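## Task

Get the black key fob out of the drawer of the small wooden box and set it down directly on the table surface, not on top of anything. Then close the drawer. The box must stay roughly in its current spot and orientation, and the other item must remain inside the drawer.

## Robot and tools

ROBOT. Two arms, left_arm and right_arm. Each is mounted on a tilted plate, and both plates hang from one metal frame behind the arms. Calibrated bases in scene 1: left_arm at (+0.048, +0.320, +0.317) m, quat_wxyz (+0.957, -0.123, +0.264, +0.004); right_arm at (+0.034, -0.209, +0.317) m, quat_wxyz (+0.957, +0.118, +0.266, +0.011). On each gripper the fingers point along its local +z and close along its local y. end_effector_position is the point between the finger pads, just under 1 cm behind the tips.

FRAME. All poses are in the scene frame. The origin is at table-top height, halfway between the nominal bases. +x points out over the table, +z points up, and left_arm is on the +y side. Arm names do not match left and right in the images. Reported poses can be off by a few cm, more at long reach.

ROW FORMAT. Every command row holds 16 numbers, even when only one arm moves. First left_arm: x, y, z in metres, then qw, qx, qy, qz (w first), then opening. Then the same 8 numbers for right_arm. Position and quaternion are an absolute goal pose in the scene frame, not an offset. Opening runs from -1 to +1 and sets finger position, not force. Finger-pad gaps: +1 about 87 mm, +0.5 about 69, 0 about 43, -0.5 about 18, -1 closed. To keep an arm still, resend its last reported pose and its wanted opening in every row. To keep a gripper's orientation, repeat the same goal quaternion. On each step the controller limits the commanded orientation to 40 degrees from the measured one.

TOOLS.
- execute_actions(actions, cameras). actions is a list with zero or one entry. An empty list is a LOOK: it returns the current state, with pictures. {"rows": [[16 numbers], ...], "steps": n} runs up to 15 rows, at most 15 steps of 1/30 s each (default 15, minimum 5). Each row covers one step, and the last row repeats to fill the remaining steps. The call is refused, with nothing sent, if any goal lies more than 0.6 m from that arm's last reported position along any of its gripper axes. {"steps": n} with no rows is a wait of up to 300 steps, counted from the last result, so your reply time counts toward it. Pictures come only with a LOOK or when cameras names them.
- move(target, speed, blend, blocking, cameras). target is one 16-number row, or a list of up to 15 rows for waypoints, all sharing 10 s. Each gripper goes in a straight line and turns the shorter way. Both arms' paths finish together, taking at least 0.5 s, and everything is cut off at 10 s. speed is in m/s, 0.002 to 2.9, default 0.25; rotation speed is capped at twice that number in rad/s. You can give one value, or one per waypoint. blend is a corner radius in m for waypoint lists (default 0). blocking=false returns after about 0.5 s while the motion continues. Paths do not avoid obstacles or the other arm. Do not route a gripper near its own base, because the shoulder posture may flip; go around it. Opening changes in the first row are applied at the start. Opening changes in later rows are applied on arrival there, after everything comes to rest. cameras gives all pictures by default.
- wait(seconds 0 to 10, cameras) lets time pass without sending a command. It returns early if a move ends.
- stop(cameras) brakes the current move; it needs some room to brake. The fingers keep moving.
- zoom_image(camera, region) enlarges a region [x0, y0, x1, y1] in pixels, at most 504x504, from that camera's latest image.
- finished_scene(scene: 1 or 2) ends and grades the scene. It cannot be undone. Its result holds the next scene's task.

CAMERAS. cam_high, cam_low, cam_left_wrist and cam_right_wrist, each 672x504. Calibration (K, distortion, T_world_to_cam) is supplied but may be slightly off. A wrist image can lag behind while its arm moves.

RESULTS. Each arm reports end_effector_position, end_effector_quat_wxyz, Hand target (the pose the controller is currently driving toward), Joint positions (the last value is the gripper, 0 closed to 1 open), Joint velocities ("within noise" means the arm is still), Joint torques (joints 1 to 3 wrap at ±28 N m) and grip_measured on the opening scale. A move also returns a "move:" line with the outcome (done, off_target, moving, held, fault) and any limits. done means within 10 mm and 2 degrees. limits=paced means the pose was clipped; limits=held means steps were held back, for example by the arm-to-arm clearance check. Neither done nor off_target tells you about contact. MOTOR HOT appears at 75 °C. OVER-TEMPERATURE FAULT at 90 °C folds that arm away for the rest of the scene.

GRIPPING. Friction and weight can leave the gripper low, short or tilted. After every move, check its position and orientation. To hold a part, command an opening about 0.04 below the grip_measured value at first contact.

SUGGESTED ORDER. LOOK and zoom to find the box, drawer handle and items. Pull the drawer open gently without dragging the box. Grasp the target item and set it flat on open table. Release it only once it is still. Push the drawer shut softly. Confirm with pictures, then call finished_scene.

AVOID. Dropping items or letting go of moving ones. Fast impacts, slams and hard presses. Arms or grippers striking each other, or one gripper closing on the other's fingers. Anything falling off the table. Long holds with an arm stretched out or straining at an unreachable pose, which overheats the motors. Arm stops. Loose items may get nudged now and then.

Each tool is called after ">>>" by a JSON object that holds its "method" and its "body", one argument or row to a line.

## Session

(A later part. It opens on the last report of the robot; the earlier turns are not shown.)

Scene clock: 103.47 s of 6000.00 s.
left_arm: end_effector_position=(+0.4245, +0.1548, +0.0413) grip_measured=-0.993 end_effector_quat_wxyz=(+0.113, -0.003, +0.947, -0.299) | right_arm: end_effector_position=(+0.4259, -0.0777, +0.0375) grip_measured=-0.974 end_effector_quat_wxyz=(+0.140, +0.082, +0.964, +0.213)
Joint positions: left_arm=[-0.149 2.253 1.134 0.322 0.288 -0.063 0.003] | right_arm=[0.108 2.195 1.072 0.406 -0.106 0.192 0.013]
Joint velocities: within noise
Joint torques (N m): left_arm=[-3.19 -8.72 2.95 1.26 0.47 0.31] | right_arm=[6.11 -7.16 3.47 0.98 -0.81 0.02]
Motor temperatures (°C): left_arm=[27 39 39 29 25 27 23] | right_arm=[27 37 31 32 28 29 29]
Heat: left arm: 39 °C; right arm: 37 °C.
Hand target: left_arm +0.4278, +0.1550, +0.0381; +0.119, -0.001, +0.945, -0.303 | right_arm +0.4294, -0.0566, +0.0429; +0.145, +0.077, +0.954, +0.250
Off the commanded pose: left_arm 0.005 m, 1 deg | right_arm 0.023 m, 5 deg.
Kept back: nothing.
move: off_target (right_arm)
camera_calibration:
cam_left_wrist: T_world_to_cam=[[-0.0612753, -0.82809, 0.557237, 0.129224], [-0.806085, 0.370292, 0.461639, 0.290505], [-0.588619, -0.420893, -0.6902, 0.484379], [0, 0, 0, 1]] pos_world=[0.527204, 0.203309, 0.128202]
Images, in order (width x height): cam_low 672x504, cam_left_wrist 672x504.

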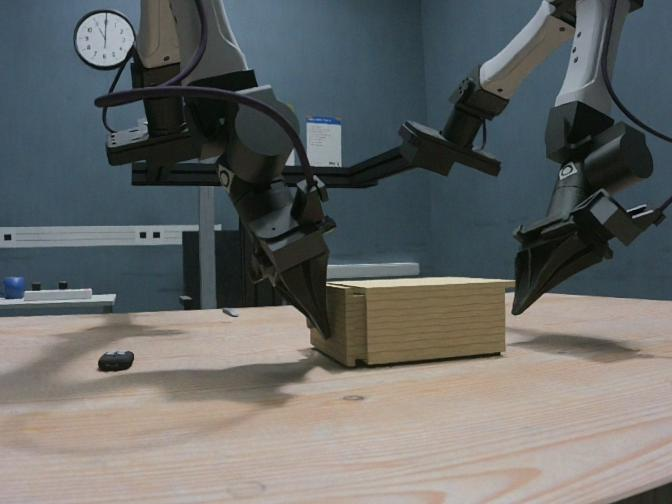

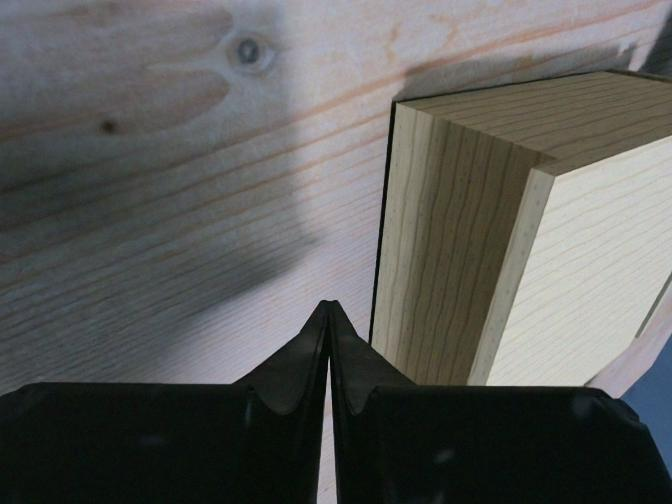

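>>> {"method": "move", "body": {
  "target": [0.428,0.122,0.038,0.1196,-0.0006,0.9454,-0.3033,-1,0.43,-0.056,0.042,0.1455,0.0777,0.9541,0.2502,-1],
  "speed": 0.1,
  "cameras": ["cam_low","cam_left_wrist"]
}}

>>> {"method": "zoom_image", "body": {
  "camera": "cam_low",
  "region": [300, 220, 600, 400]
}}

Scene clock: 104.53 s of 6000.00 s.
left_arm: end_effector_position=(+0.4251, +0.1218, +0.0440) grip_measured=-0.993 end_effector_quat_wxyz=(+0.115, +0.004, +0.943, -0.313) | right_arm: end_effector_position=(+0.4259, -0.0777, +0.0375) grip_measured=-0.974 end_effector_quat_wxyz=(+0.140, +0.082, +0.964, +0.213)
Joint positions: left_arm=[-0.217 2.291 1.166 0.345 0.27 -0.103 0.003] | right_arm=[0.108 2.195 1.072 0.406 -0.106 0.192 0.013]
Joint velocities: within noise
Joint torques (N m): left_arm=[-4.38 -8.47 3.17 1.31 0.14 0.16] | right_arm=[6.16 -7.15 3.51 0.95 -0.81 0.03]
Motor temperatures (°C): left_arm=[27 39 39 30 25 27 23] | right_arm=[27 37 31 32 28 29 28]
Heat: left arm: 39 °C; right arm: 37 °C.
Hand target: left_arm +0.4278, +0.1221, +0.0382; +0.119, -0.001, +0.945, -0.303 | right_arm +0.4294, -0.0566, +0.0429; +0.145, +0.077, +0.954, +0.250
Off the commanded pose: left_arm 0.007 m, 1 deg | right_arm 0.023 m, 5 deg.
Kept back: nothing.
move: off_target (right_arm)
camera_calibration:
cam_left_wrist: T_world_to_cam=[[-0.0785054, -0.811727, 0.578737, 0.104749], [-0.804552, 0.394386, 0.444022, 0.299122], [-0.588671, -0.430766, -0.684038, 0.473767], [0, 0, 0, 1]] pos_world=[0.527775, 0.171141, 0.130635]
Images, in order (width x height): cam_low 672x504, cam_left_wrist 672x504.

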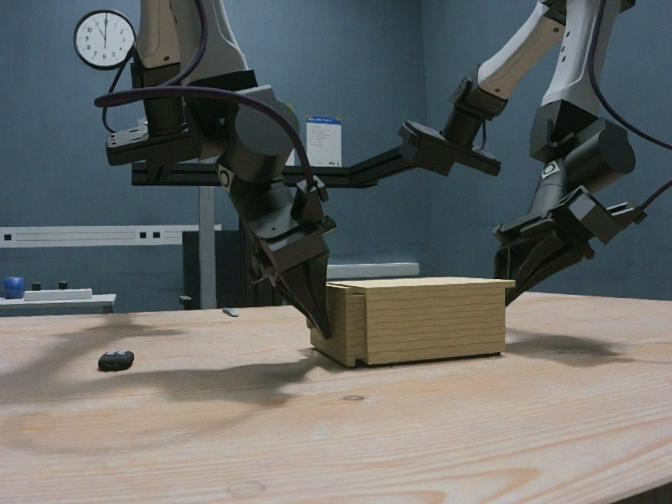

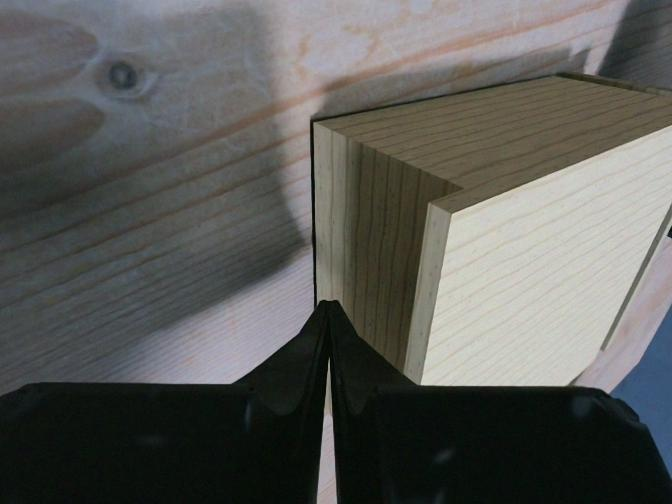

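Scaled by 1.680 from the camera's 672x504 image, which has a finer 960x720 frame.

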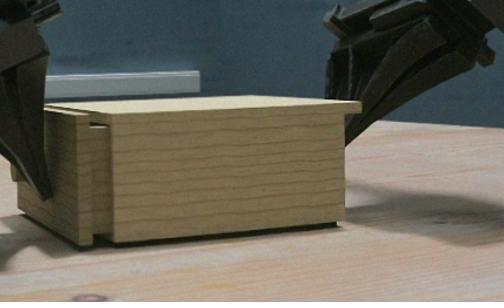

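>>> {"method": "move", "body": {
  "target": [0.427,0.110,0.038,0.1196,-0.0006,0.9454,-0.3033,-1,0.43,-0.056,0.042,0.1455,0.0777,0.9541,0.2502,-1],
  "speed": 0.06,
  "cameras": ["cam_low","cam_left_wrist"]
}}

>>> {"method": "zoom_image", "body": {
  "camera": "cam_low",
  "region": [300, 220, 600, 400]
}}

Scene clock: 105.50 s of 6000.00 s.
left_arm: end_effector_position=(+0.4249, +0.1116, +0.0434) grip_measured=-0.993 end_effector_quat_wxyz=(+0.115, +0.002, +0.943, -0.311) | right_arm: end_effector_position=(+0.4259, -0.0777, +0.0375) grip_measured=-0.974 end_effector_quat_wxyz=(+0.140, +0.082, +0.964, +0.213)
Joint positions: left_arm=[-0.241 2.307 1.178 0.355 0.249 -0.124 0.003] | right_arm=[0.108 2.195 1.072 0.406 -0.106 0.192 0.013]
Joint velocities: within noise
Joint torques (N m): left_arm=[-4.96 -8.4 3.22 1.36 0.15 0.14] | right_arm=[6.13 -7.06 3.52 1.02 -0.81 0]
Motor temperatures (°C): left_arm=[27 40 39 30 25 27 23] | right_arm=[27 37 31 32 28 29 28]
Heat: left arm: 40 °C; right arm: 37 °C.
Hand target: left_arm +0.4268, +0.1100, +0.0382; +0.119, -0.001, +0.945, -0.303 | right_arm +0.4294, -0.0566, +0.0429; +0.145, +0.077, +0.954, +0.250
Off the commanded pose: left_arm 0.006 m, 1 deg | right_arm 0.023 m, 5 deg.
Kept back: nothing.
move: off_target (right_arm)
camera_calibration:
cam_left_wrist: T_world_to_cam=[[-0.0745108, -0.813671, 0.57653, 0.095443], [-0.8059, 0.389645, 0.445761, 0.304265], [-0.587345, -0.431412, -0.68477, 0.468314], [0, 0, 0, 1]] pos_world=[0.527381, 0.16114, 0.130032]
Images, in order (width x height): cam_low 672x504, cam_left_wrist 672x504.

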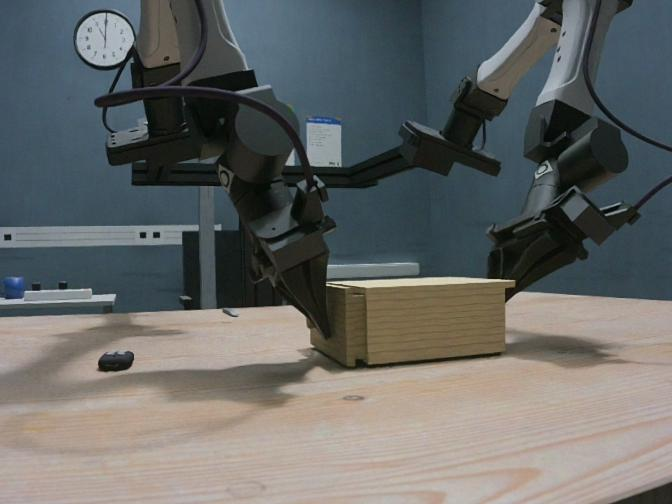

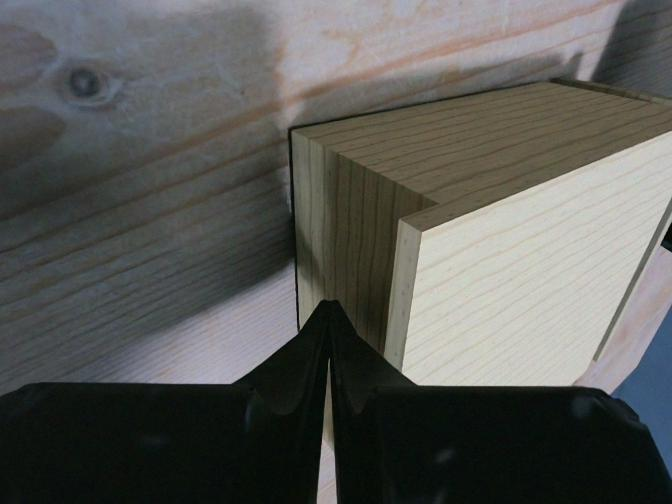

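Scaled by 1.680 from the camera's 672x504 image, which has a finer 960x720 frame.

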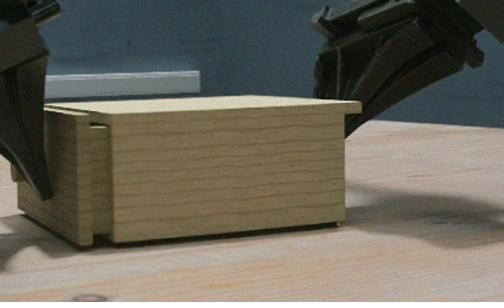

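>>> {"method": "move", "body": {
  "target": [0.427,0.100,0.038,0.1196,-0.0006,0.9454,-0.3033,-1,0.43,-0.056,0.042,0.1455,0.0777,0.9541,0.2502,-1],
  "speed": 0.05,
  "cameras": ["cam_low","cam_left_wrist"]
}}

>>> {"method": "zoom_image", "body": {
  "camera": "cam_low",
  "region": [300, 220, 600, 400]
}}

Scene clock: 106.47 s of 6000.00 s.
left_arm: end_effector_position=(+0.4269, +0.1070, +0.0412) grip_measured=-0.993 end_effector_quat_wxyz=(+0.117, -0.001, +0.946, -0.303) | right_arm: end_effector_position=(+0.4259, -0.0777, +0.0375) grip_measured=-0.974 end_effector_quat_wxyz=(+0.140, +0.082, +0.964, +0.213)
Joint positions: left_arm=[-0.256 2.319 1.192 0.358 0.221 -0.136 0.003] | right_arm=[0.108 2.195 1.072 0.406 -0.106 0.192 0.013]
Joint velocities: within noise
Joint torques (N m): left_arm=[-5.71 -8.38 3.33 1.38 0.26 0.12] | right_arm=[6.05 -7.16 3.44 1.01 -0.79 0]
Motor temperatures (°C): left_arm=[27 40 39 30 25 27 23] | right_arm=[27 37 31 32 28 29 28]
Heat: left arm: 40 °C; right arm: 37 °C.
Hand target: left_arm +0.4269, +0.1001, +0.0383; +0.120, +0.000, +0.945, -0.303 | right_arm +0.4294, -0.0566, +0.0429; +0.145, +0.077, +0.954, +0.250
Off the commanded pose: left_arm 0.008 m, 0 deg | right_arm 0.023 m, 5 deg.
Kept back: nothing.
move: off_target (right_arm)
camera_calibration:
cam_left_wrist: T_world_to_cam=[[-0.0697933, -0.823359, 0.563213, 0.0927311], [-0.809566, 0.376634, 0.450278, 0.311357], [-0.582866, -0.424532, -0.69285, 0.463654], [0, 0, 0, 1]] pos_world=[0.528784, 0.155919, 0.128818]
Images, in order (width x height): cam_low 672x504, cam_left_wrist 672x504.

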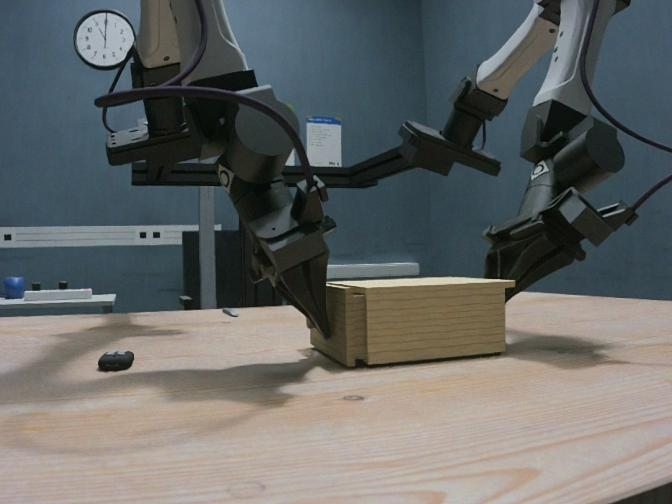

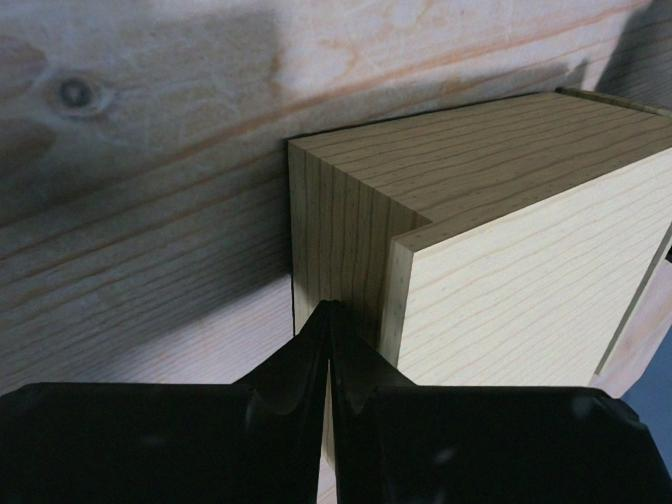

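Scaled by 1.680 from the camera's 672x504 image, which has a finer 960x720 frame.

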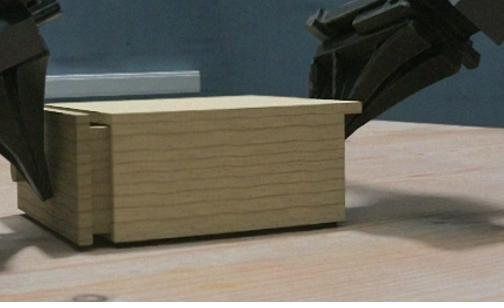

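>>> {"method": "move", "body": {
  "target": [0.427,0.090,0.038,0.1196,-0.0006,0.9454,-0.3033,-1,0.43,-0.056,0.042,0.1455,0.0777,0.9541,0.2502,-1],
  "speed": 0.04,
  "cameras": ["cam_low","cam_right_wrist"]
}}

>>> {"method": "zoom_image", "body": {
  "camera": "cam_low",
  "region": [300, 220, 600, 400]
}}

Scene clock: 107.40 s of 6000.00 s.
left_arm: end_effector_position=(+0.4286, +0.1065, +0.0369) grip_measured=-0.993 end_effector_quat_wxyz=(+0.119, -0.003, +0.950, -0.289) | right_arm: end_effector_position=(+0.4259, -0.0777, +0.0375) grip_measured=-0.974 end_effector_quat_wxyz=(+0.140, +0.082, +0.964, +0.213)
Joint positions: left_arm=[-0.266 2.331 1.205 0.358 0.183 -0.143 0.003] | right_arm=[0.108 2.195 1.072 0.406 -0.106 0.192 0.013]
Joint velocities: within noise
Joint torques (N m): left_arm=[-6.99 -8.25 3.45 1.37 0.47 0] | right_arm=[6.19 -7.04 3.52 0.99 -0.8 -0.01]
Motor temperatures (°C): left_arm=[27 40 38 30 25 27 23] | right_arm=[27 37 31 32 28 29 28]
Heat: left arm: 40 °C; right arm: 37 °C.
Hand target: left_arm +0.4266, +0.0904, +0.0384; +0.119, +0.000, +0.945, -0.303 | right_arm +0.4294, -0.0566, +0.0429; +0.145, +0.077, +0.954, +0.250
Off the commanded pose: left_arm 0.017 m, 2 deg | right_arm 0.023 m, 5 deg.
Kept back: nothing.
move: off_target (left_arm, right_arm)
camera_calibration:
cam_right_wrist: T_world_to_cam=[[-0.0793858, -0.899707, -0.429215, -0.0218412], [-0.840273, -0.171261, 0.514404, 0.344953], [-0.536321, 0.401494, -0.742403, 0.423919], [0, 0, 0, 1]] pos_world=[0.515477, -0.130775, 0.127899]
Images, in order (width x height): cam_low 672x504, cam_right_wrist 672x504.

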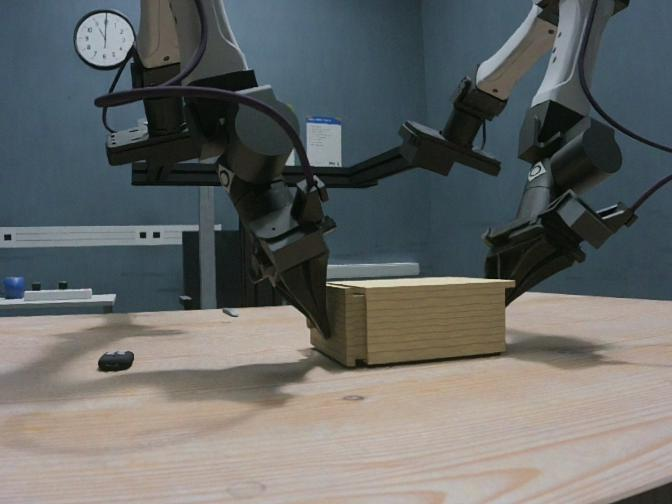

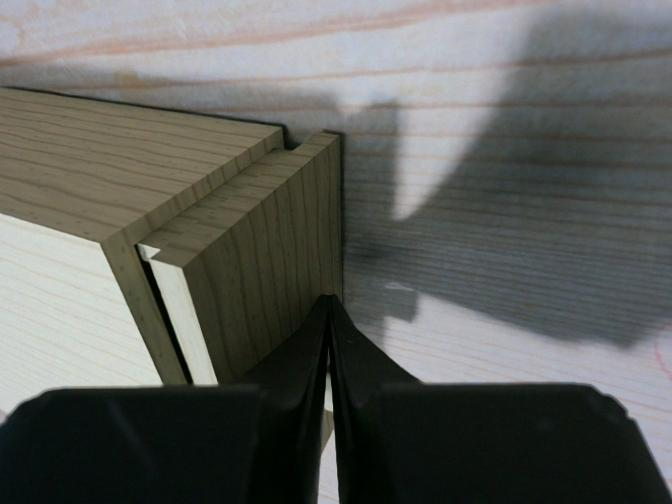

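Scaled by 1.680 from the camera's 672x504 image, which has a finer 960x720 frame.

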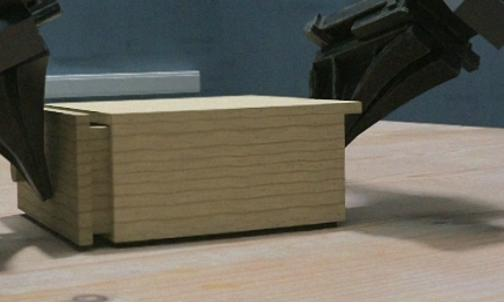

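>>> {"method": "move", "body": {
  "target": [0.427,0.078,0.042,0.1196,-0.0006,0.9454,-0.3033,-1,0.43,-0.056,0.042,0.1455,0.0777,0.9541,0.2502,-1],
  "speed": 0.04,
  "cameras": ["cam_low","cam_right_wrist"]
}}

>>> {"method": "zoom_image", "body": {
  "camera": "cam_low",
  "region": [300, 220, 600, 400]
}}

Scene clock: 108.33 s of 6000.00 s.
left_arm: end_effector_position=(+0.4305, +0.1062, +0.0359) grip_measured=-0.993 end_effector_quat_wxyz=(+0.123, -0.005, +0.955, -0.271) | right_arm: end_effector_position=(+0.4259, -0.0778, +0.0375) grip_measured=-0.974 end_effector_quat_wxyz=(+0.140, +0.083, +0.964, +0.212)
Joint positions: left_arm=[-0.281 2.331 1.209 0.357 0.134 -0.151 0.003] | right_arm=[0.108 2.195 1.072 0.406 -0.106 0.192 0.013]
Joint velocities: within noise
Joint torques (N m): left_arm=[-8.32 -8.13 3.89 1.34 0.67 -0.12] | right_arm=[5.97 -7.08 3.55 0.98 -0.84 -0.01]
Motor temperatures (°C): left_arm=[27 41 38 30 25 27 23] | right_arm=[27 37 31 32 28 29 28]
Heat: left arm: 41 °C; right arm: 37 °C.
Hand target: left_arm +0.4259, +0.0791, +0.0430; +0.119, +0.000, +0.946, -0.303 | right_arm +0.4294, -0.0566, +0.0429; +0.145, +0.077, +0.954, +0.250
Off the commanded pose: left_arm 0.029 m, 4 deg | right_arm 0.023 m, 5 deg.
Kept back: nothing.
move: off_target (left_arm, right_arm)
camera_calibration:
cam_right_wrist: T_world_to_cam=[[-0.0795119, -0.899863, -0.428863, -0.0218424], [-0.840329, -0.170917, 0.514426, 0.345025], [-0.536213, 0.401289, -0.742592, 0.42386], [0, 0, 0, 1]] pos_world=[0.515477, -0.130775, 0.127898]
Images, in order (width x height): cam_low 672x504, cam_right_wrist 672x504.

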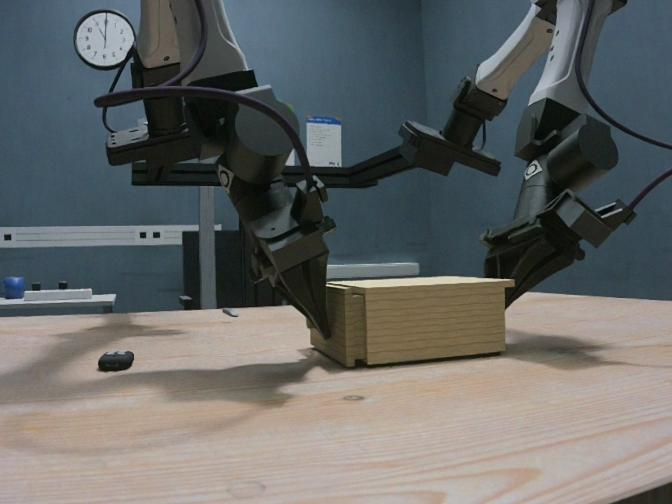

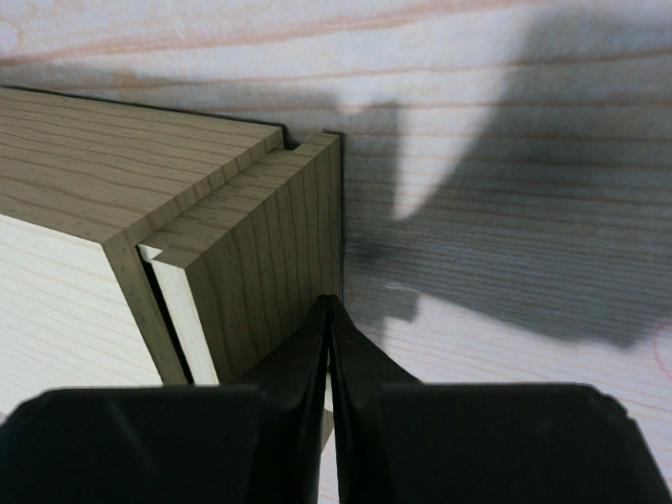

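Scaled by 1.680 from the camera's 672x504 image, which has a finer 960x720 frame.

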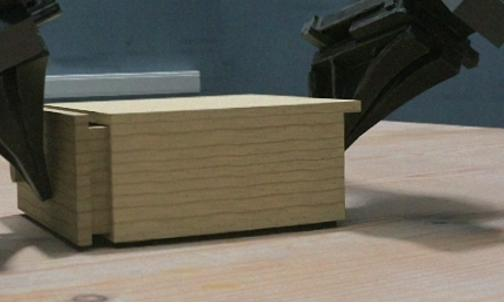

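>>> {"method": "zoom_image", "body": {
  "camera": "cam_right_wrist",
  "region": [90, 110, 350, 390]
}}

>>> {"method": "zoom_image", "body": {
  "camera": "cam_high",
  "region": [260, 280, 360, 360]
}}

Scaled by 1.800 from the camera's 672x504 image, which has a finer 960x720 frame.

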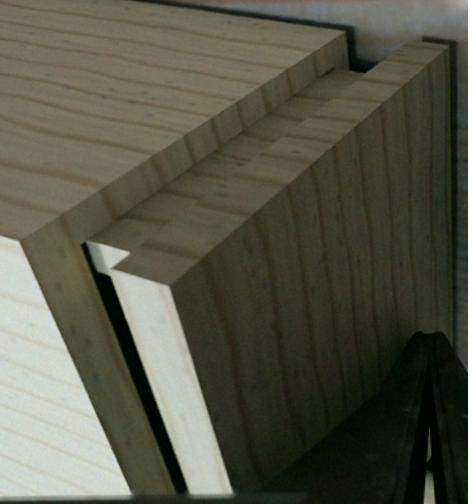

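This scene's latest camera images include none from cam_high. They are from: cam_low, cam_right_wrist. cam_high's image comes with the result of a call that names it in "cameras".

>>> {"method": "move", "body": {
  "target": [0.427,0.078,0.042,0.1196,-0.0006,0.9454,-0.3033,-1,0.43,-0.040,0.046,0.1455,0.0777,0.9541,0.2502,-1],
  "speed": 0.04,
  "cameras": ["cam_low","cam_right_wrist"]
}}

>>> {"method": "zoom_image", "body": {
  "camera": "cam_low",
  "region": [300, 220, 600, 400]
}}

Scene clock: 110.73 s of 6000.00 s.
left_arm: end_effector_position=(+0.4304, +0.1063, +0.0358) grip_measured=-0.993 end_effector_quat_wxyz=(+0.123, -0.005, +0.955, -0.270) | right_arm: end_effector_position=(+0.4259, -0.0771, +0.0370) grip_measured=-0.974 end_effector_quat_wxyz=(+0.141, +0.085, +0.966, +0.197)
Joint positions: left_arm=[-0.281 2.331 1.209 0.357 0.131 -0.152 0.003] | right_arm=[0.123 2.195 1.072 0.406 -0.062 0.202 0.013]
Joint velocities: within noise
Joint torques (N m): left_arm=[-8.28 -8.2 3.86 1.36 0.67 -0.12] | right_arm=[8.5 -7.13 3.74 0.98 -0.87 0.21]
Motor temperatures (°C): left_arm=[28 42 38 30 25 27 23] | right_arm=[27 37 31 32 28 29 28]
Heat: left arm: 42 °C; right arm: 37 °C.
Hand target: left_arm +0.4259, +0.0791, +0.0430; +0.119, +0.000, +0.946, -0.303 | right_arm +0.4284, -0.0416, +0.0477; +0.144, +0.077, +0.955, +0.249
Off the commanded pose: left_arm 0.029 m, 4 deg | right_arm 0.038 m, 6 deg.
Kept back: nothing.
move: off_target (left_arm, right_arm)
camera_calibration:
cam_right_wrist: T_world_to_cam=[[-0.0881367, -0.911781, -0.401107, -0.0197187], [-0.840855, -0.147781, 0.520695, 0.3472], [-0.534036, 0.383165, -0.753651, 0.421304], [0, 0, 0, 1]] pos_world=[0.515198, -0.128098, 0.128821]
Images, in order (width x height): cam_low 672x504, cam_right_wrist 672x504.

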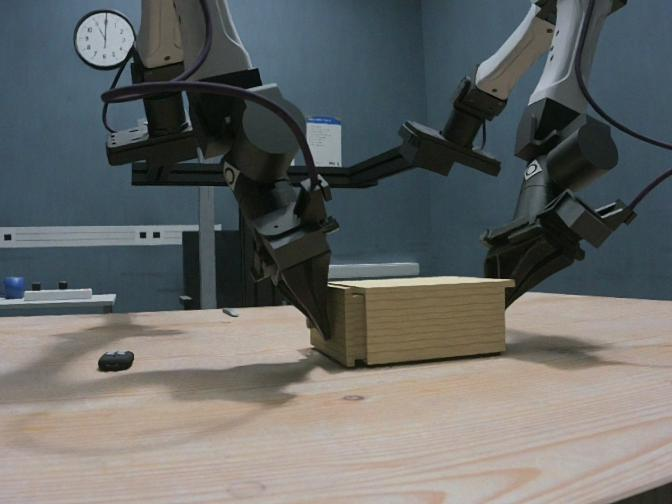

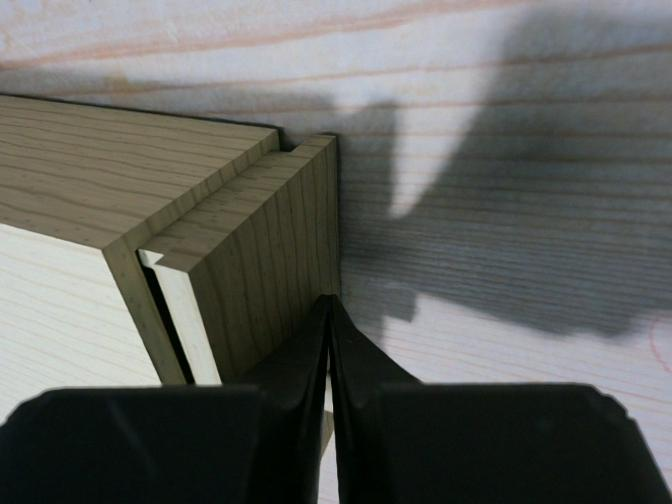

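Scaled by 1.680 from the camera's 672x504 image, which has a finer 960x720 frame.

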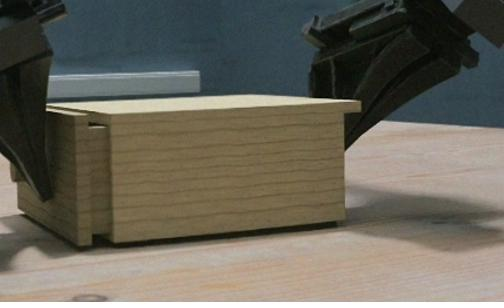

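>>> {"method": "move", "body": {
  "target": [
    [0.427,0.100,0.042,0.1196,-0.0006,0.9454,-0.3033,-1,0.43,-0.125,0.046,0.1455,0.0777,0.9541,0.2502,-1],
    [0.427,0.100,0.042,0.1196,-0.0006,0.9454,-0.3033,-1,0.40,-0.085,0.19,0.1390,0.0432,0.9893,-0.0061,-1]
  ],
  "speed": [0.12,0.3],
  "blend": [0.015,0],
  "cameras": ["cam_low","cam_right_wrist","cam_left_wrist","cam_high"]
}}

>>> {"method": "zoom_image", "body": {
  "camera": "cam_low",
  "region": [300, 220, 600, 400]
}}

Scene clock: 115.37 s of 6000.00 s.
left_arm: end_effector_position=(+0.4281, +0.1054, +0.0368) grip_measured=-0.993 end_effector_quat_wxyz=(+0.120, -0.004, +0.952, -0.282) | right_arm: end_effector_position=(+0.3853, -0.0861, +0.1787) grip_measured=-0.974 end_effector_quat_wxyz=(+0.119, +0.029, +0.992, -0.008)
Joint positions: left_arm=[-0.274 2.331 1.203 0.36 0.163 -0.148 0.003] | right_arm=[0.467 1.733 0.961 -0.154 0.552 0.337 0.013]
Joint velocities: within noise
Joint torques (N m): left_arm=[-4.55 -10.36 1.73 1.28 0.71 0.19] | right_arm=[4.98 -8.87 6.99 0.54 0.21 -0.02]
Motor temperatures (°C): left_arm=[28 44 38 30 25 27 23] | right_arm=[27 38 31 32 28 29 28]
Heat: left arm: 44 °C; right arm: 38 °C.
Hand target: left_arm +0.4270, +0.1000, +0.0421; +0.120, +0.000, +0.945, -0.303 | right_arm +0.3998, -0.0852, +0.1900; +0.139, +0.043, +0.989, -0.006
Off the commanded pose: left_arm 0.008 m, 3 deg | right_arm 0.019 m, 3 deg.
Kept back: nothing.
move: off_target (left_arm, right_arm)
camera_calibration:
cam_left_wrist: T_world_to_cam=[[-0.0608685, -0.847372, 0.527499, 0.0939085], [-0.814965, 0.347322, 0.463896, 0.319915], [-0.576305, -0.401657, -0.711719, 0.456108], [0, 0, 0, 1]] pos_world=[0.529293, 0.151661, 0.126677]
cam_right_wrist: T_world_to_cam=[[-0.0389085, -0.99916, 0.0128255, -0.0751377], [-0.801854, 0.0388788, 0.596254, 0.225468], [-0.596252, 0.0129152, -0.802693, 0.510785], [0, 0, 0, 1]] pos_world=[0.482426, -0.0904374, 0.276531]

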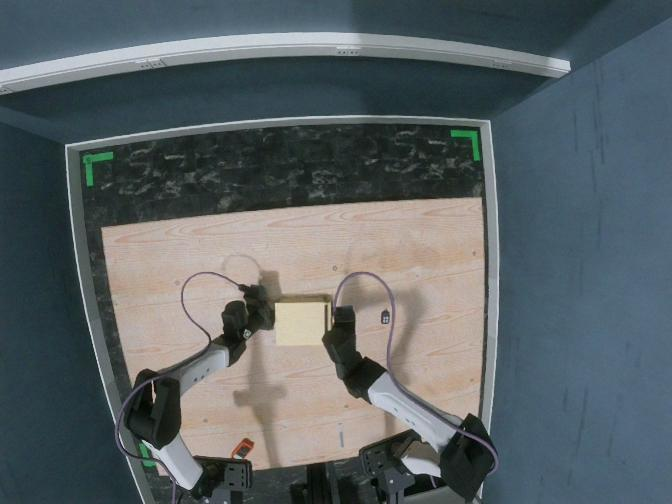

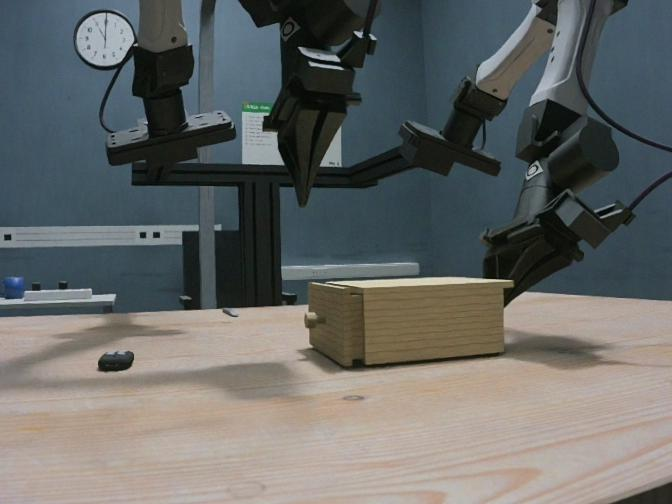

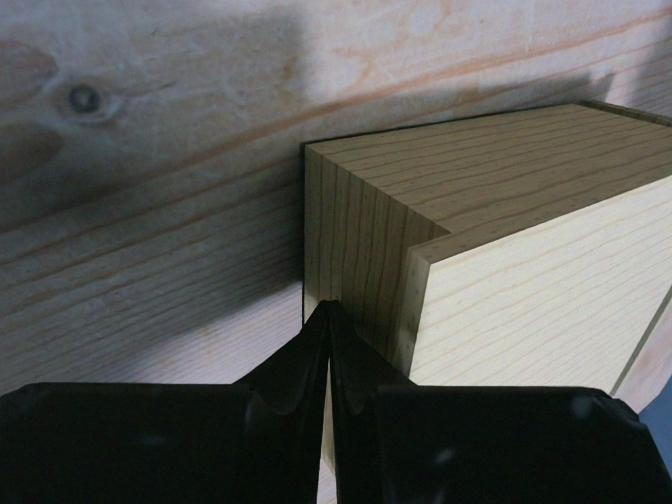

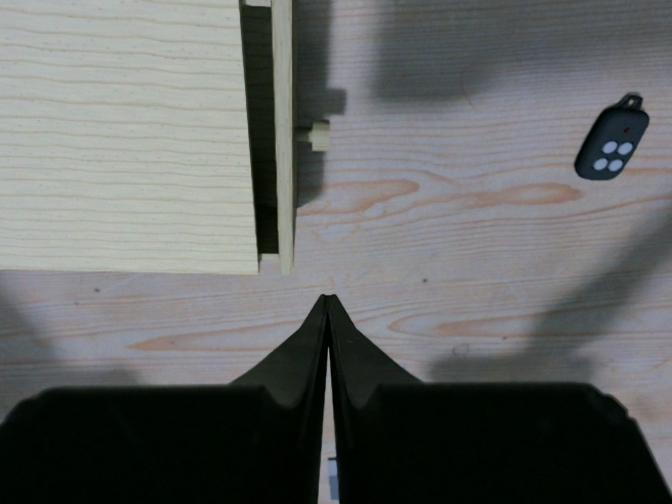

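Scaled by 1.680 from the camera's 672x504 image, which has a finer 960x720 frame.

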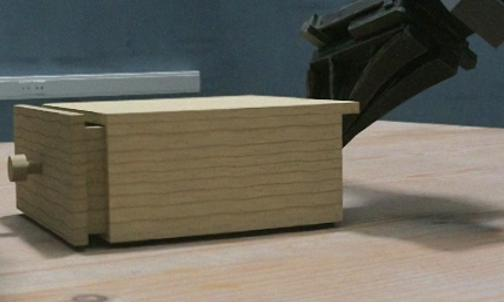

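>>> {"method": "zoom_image", "body": {
  "camera": "cam_right_wrist",
  "region": [200, 0, 340, 140]
}}

>>> {"method": "zoom_image", "body": {
  "camera": "cam_right_wrist",
  "region": [200, 140, 340, 280]
}}

Scaled by 3.600 from the camera's 672x504 image, which has a finer 960x720 frame.

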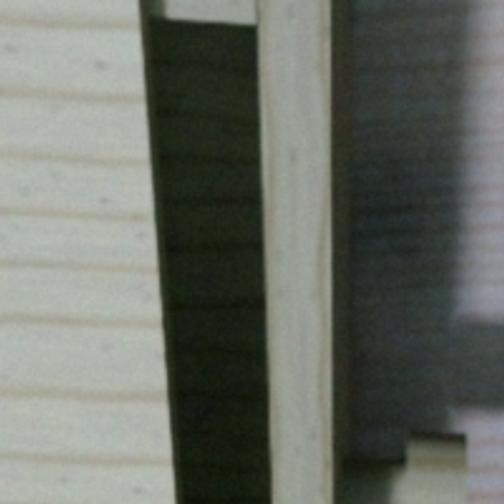

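Scaled by 3.600 from the camera's 672x504 image, which has a finer 960x720 frame.

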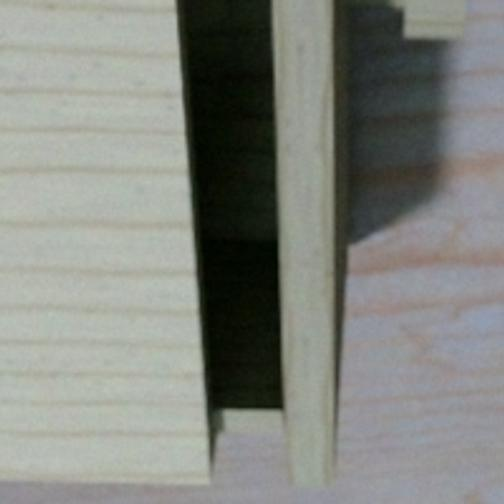

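>>> {"method": "zoom_image", "body": {
  "camera": "cam_low",
  "region": [300, 270, 400, 375]
}}

>>> {"method": "zoom_image", "body": {
  "camera": "cam_left_wrist",
  "region": [290, 90, 510, 310]
}}

>>> {"method": "zoom_image", "body": {
  "camera": "cam_high",
  "region": [260, 280, 350, 360]
}}

Scaled by 4.800 from the camera's 672x504 image, which has a finer 960x720 frame.

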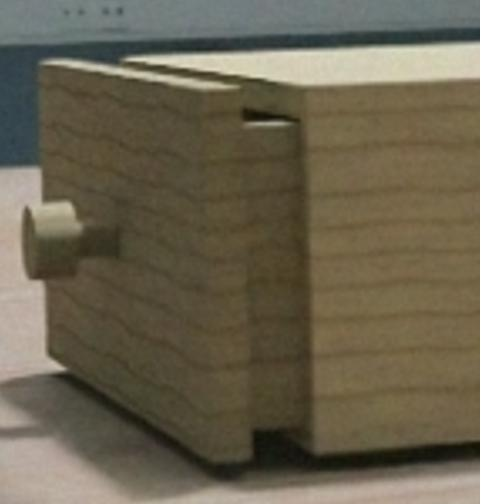

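Scaled by 2.291 from the camera's 672x504 image, which has a finer 960x720 frame.

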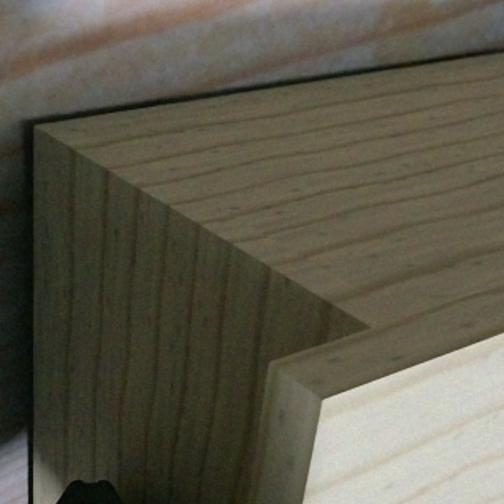

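Scaled by 5.600 from the camera's 672x504 image, which has a finer 960x720 frame.

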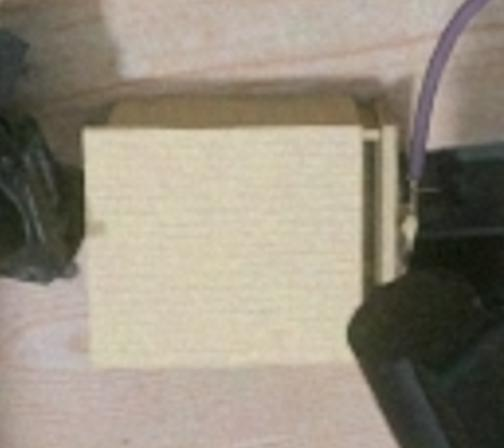

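>>> {"method": "move", "body": {
  "target": [
    [0.413,0.122,0.042,0.1196,-0.0006,0.9454,-0.3033,-1,0.40,-0.150,0.16,-0.1462,0.7198,0.6596,0.1596,-0.05],
    [0.410,0.112,0.042,0.1196,-0.0006,0.9454,-0.3033,-1,0.405,-0.150,0.045,-0.1462,0.7198,0.6596,0.1596,-0.05]
  ],
  "speed": [0.5,0.2],
  "cameras": ["cam_low","cam_right_wrist","cam_left_wrist"]
}}

>>> {"method": "zoom_image", "body": {
  "camera": "cam_low",
  "region": [220, 220, 560, 400]
}}

Scene clock: 123.77 s of 6000.00 s.
left_arm: end_effector_position=(+0.4013, +0.1139, +0.0351) grip_measured=-0.993 end_effector_quat_wxyz=(+0.106, +0.000, +0.948, -0.301) | right_arm: end_effector_position=(+0.4029, -0.1475, +0.0497) grip_measured=-0.050 end_effector_quat_wxyz=(-0.150, +0.721, +0.659, +0.155)
Joint positions: left_arm=[-0.245 2.321 1.11 0.416 0.226 -0.128 0.003] | right_arm=[-0.167 2.137 1.099 -0.013 -0.287 1.469 0.475]
Joint velocities: within noise
Joint torques (N m): left_arm=[-5.01 -11.04 1.37 1.33 0.3 0.14] | right_arm=[1.22 -7.05 2.66 0.16 -0.22 -0.25]
Motor temperatures (°C): left_arm=[28 48 37 30 25 27 23] | right_arm=[27 39 31 31 28 29 28]
Heat: left arm: 48 °C; right arm: 39 °C.
Hand target: left_arm +0.4099, +0.1119, +0.0421; +0.119, +0.000, +0.945, -0.303 | right_arm +0.4049, -0.1500, +0.0451; -0.146, +0.720, +0.660, +0.159
Off the commanded pose: left_arm 0.011 m, 2 deg | right_arm 0.006 m, 1 deg.
Kept back: nothing.
move: off_target (left_arm)
camera_calibration:
cam_left_wrist: T_world_to_cam=[[-0.0639642, -0.826087, 0.559901, 0.0982002], [-0.79701, 0.379928, 0.469499, 0.284786], [-0.600569, -0.416216, -0.682701, 0.453324], [0, 0, 0, 1]] pos_world=[0.505511, 0.161604, 0.120795]
cam_right_wrist: T_world_to_cam=[[-0.997633, 0.068754, 0.00141542, 0.410264], [0.0188115, 0.253045, 0.967272, 0.00142751], [0.0661457, 0.965008, -0.253739, 0.264761], [0, 0, 0, 1]] pos_world=[0.391753, -0.284066, 0.0652188]
Images, in order (width x height): cam_low 672x504, cam_left_wrist 672x504, cam_right_wrist 672x504.

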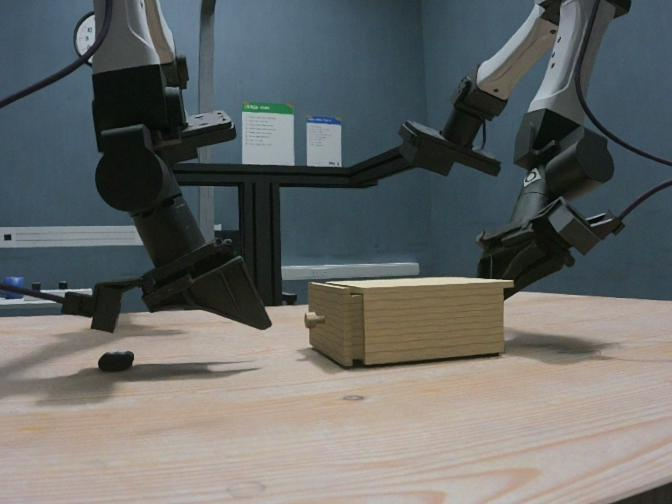

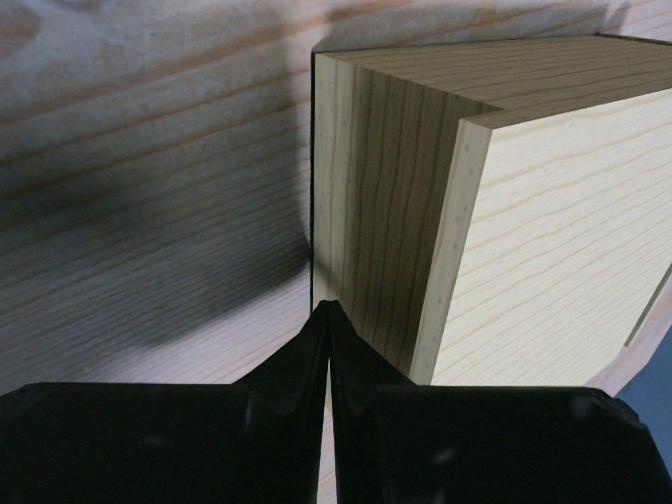

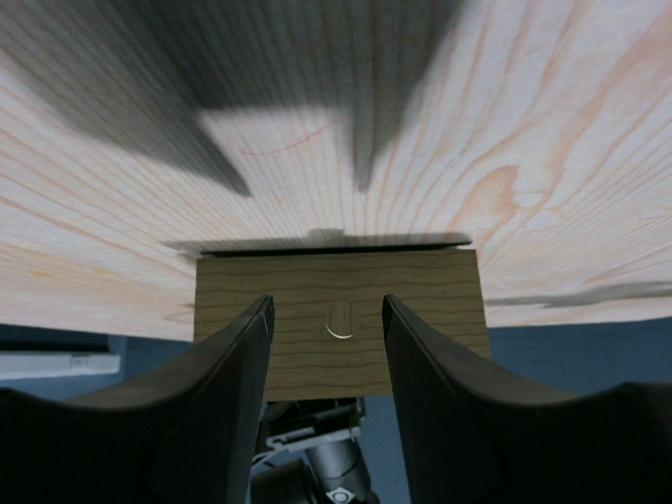

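Scaled by 1.482 from the camera's 672x504 image, which has a finer 960x720 frame.

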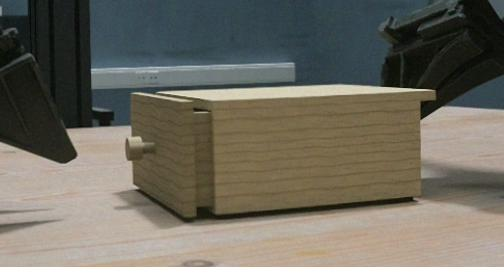

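>>> {"method": "move", "body": {
  "target": [
    [0.412,0.095,0.043,0.1196,-0.0006,0.9454,-0.3033,-1,0.405,-0.100,0.042,-0.1462,0.7198,0.6596,0.1596,-0.05],
    [0.413,0.080,0.044,0.1196,-0.0006,0.9454,-0.3033,-1,0.406,-0.070,0.042,-0.1462,0.7198,0.6596,0.1596,-0.05]
  ],
  "speed": [0.1,0.06],
  "cameras": ["cam_low","cam_right_wrist","cam_left_wrist"]
}}

>>> {"method": "zoom_image", "body": {
  "camera": "cam_low",
  "region": [220, 220, 560, 400]
}}

Scene clock: 125.63 s of 6000.00 s.
left_arm: end_effector_position=(+0.4140, +0.1032, +0.0384) grip_measured=-0.993 end_effector_quat_wxyz=(+0.120, -0.003, +0.954, -0.276) | right_arm: end_effector_position=(+0.4094, -0.0870, +0.0425) grip_measured=-0.050 end_effector_quat_wxyz=(-0.135, +0.728, +0.655, +0.149)
Joint positions: left_arm=[-0.291 2.321 1.143 0.41 0.139 -0.158 0.003] | right_arm=[0.001 2.193 1.099 0.094 -0.169 1.633 0.475]
Joint velocities: within noise
Joint torques (N m): left_arm=[-7.71 -8.18 3.64 1.34 0.62 -0.11] | right_arm=[5.89 -6.38 1.77 0.33 -0.32 -0.08]
Motor temperatures (°C): left_arm=[28 49 37 30 25 27 23] | right_arm=[27 39 31 31 28 29 28]
Heat: left arm: 49 °C; right arm: 39 °C.
Hand target: left_arm +0.4124, +0.0808, +0.0448; +0.119, +0.000, +0.945, -0.303 | right_arm +0.4057, -0.0704, +0.0425; -0.146, +0.720, +0.660, +0.159
Off the commanded pose: left_arm 0.024 m, 3 deg | right_arm 0.017 m, 2 deg.
Kept back: nothing.
move: off_target (left_arm, right_arm)
camera_calibration:
cam_left_wrist: T_world_to_cam=[[-0.0596996, -0.853927, 0.516956, 0.0909785], [-0.815451, 0.340416, 0.468141, 0.309142], [-0.575739, -0.393605, -0.716659, 0.447378], [0, 0, 0, 1]] pos_world=[0.515094, 0.148543, 0.128864]
cam_right_wrist: T_world_to_cam=[[-0.996233, 0.0862582, -0.00893164, 0.414009], [0.0159657, 0.283672, 0.958788, -0.00284664], [0.085237, 0.955034, -0.283981, 0.196728], [0, 0, 0, 1]] pos_world=[0.395726, -0.222786, 0.062294]
Images, in order (width x height): cam_low 672x504, cam_left_wrist 672x504, cam_right_wrist 672x504.

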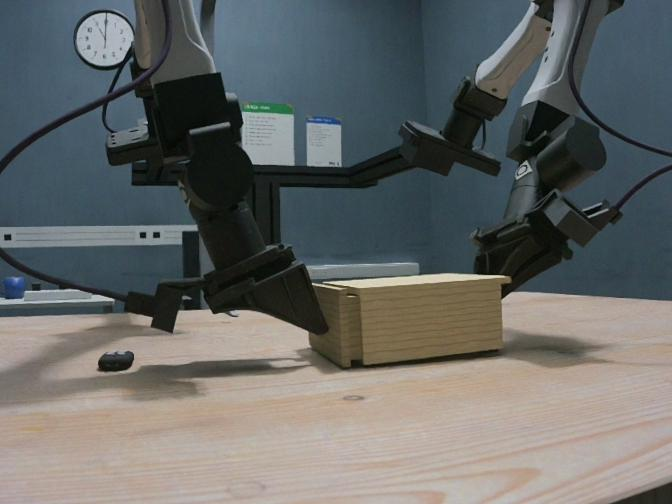

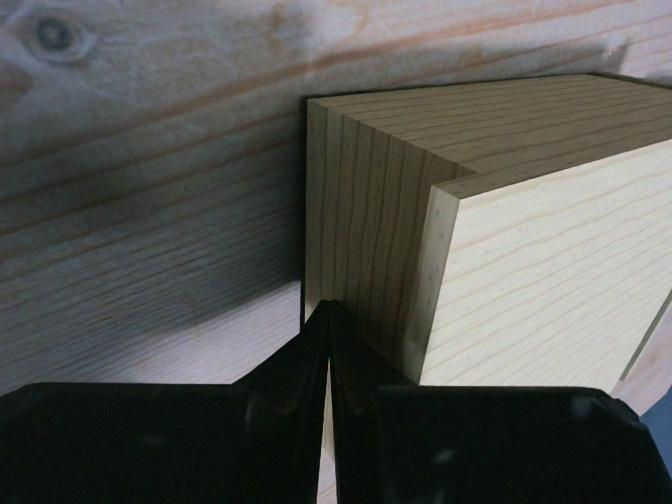

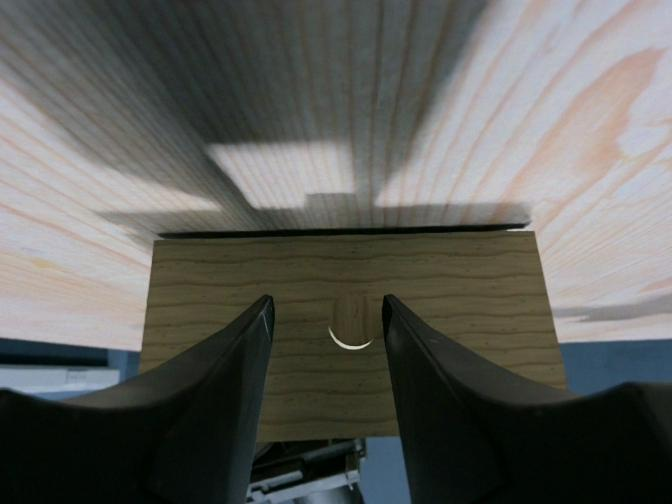

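Scaled by 1.482 from the camera's 672x504 image, which has a finer 960x720 frame.

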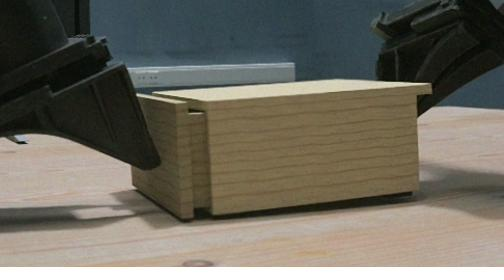

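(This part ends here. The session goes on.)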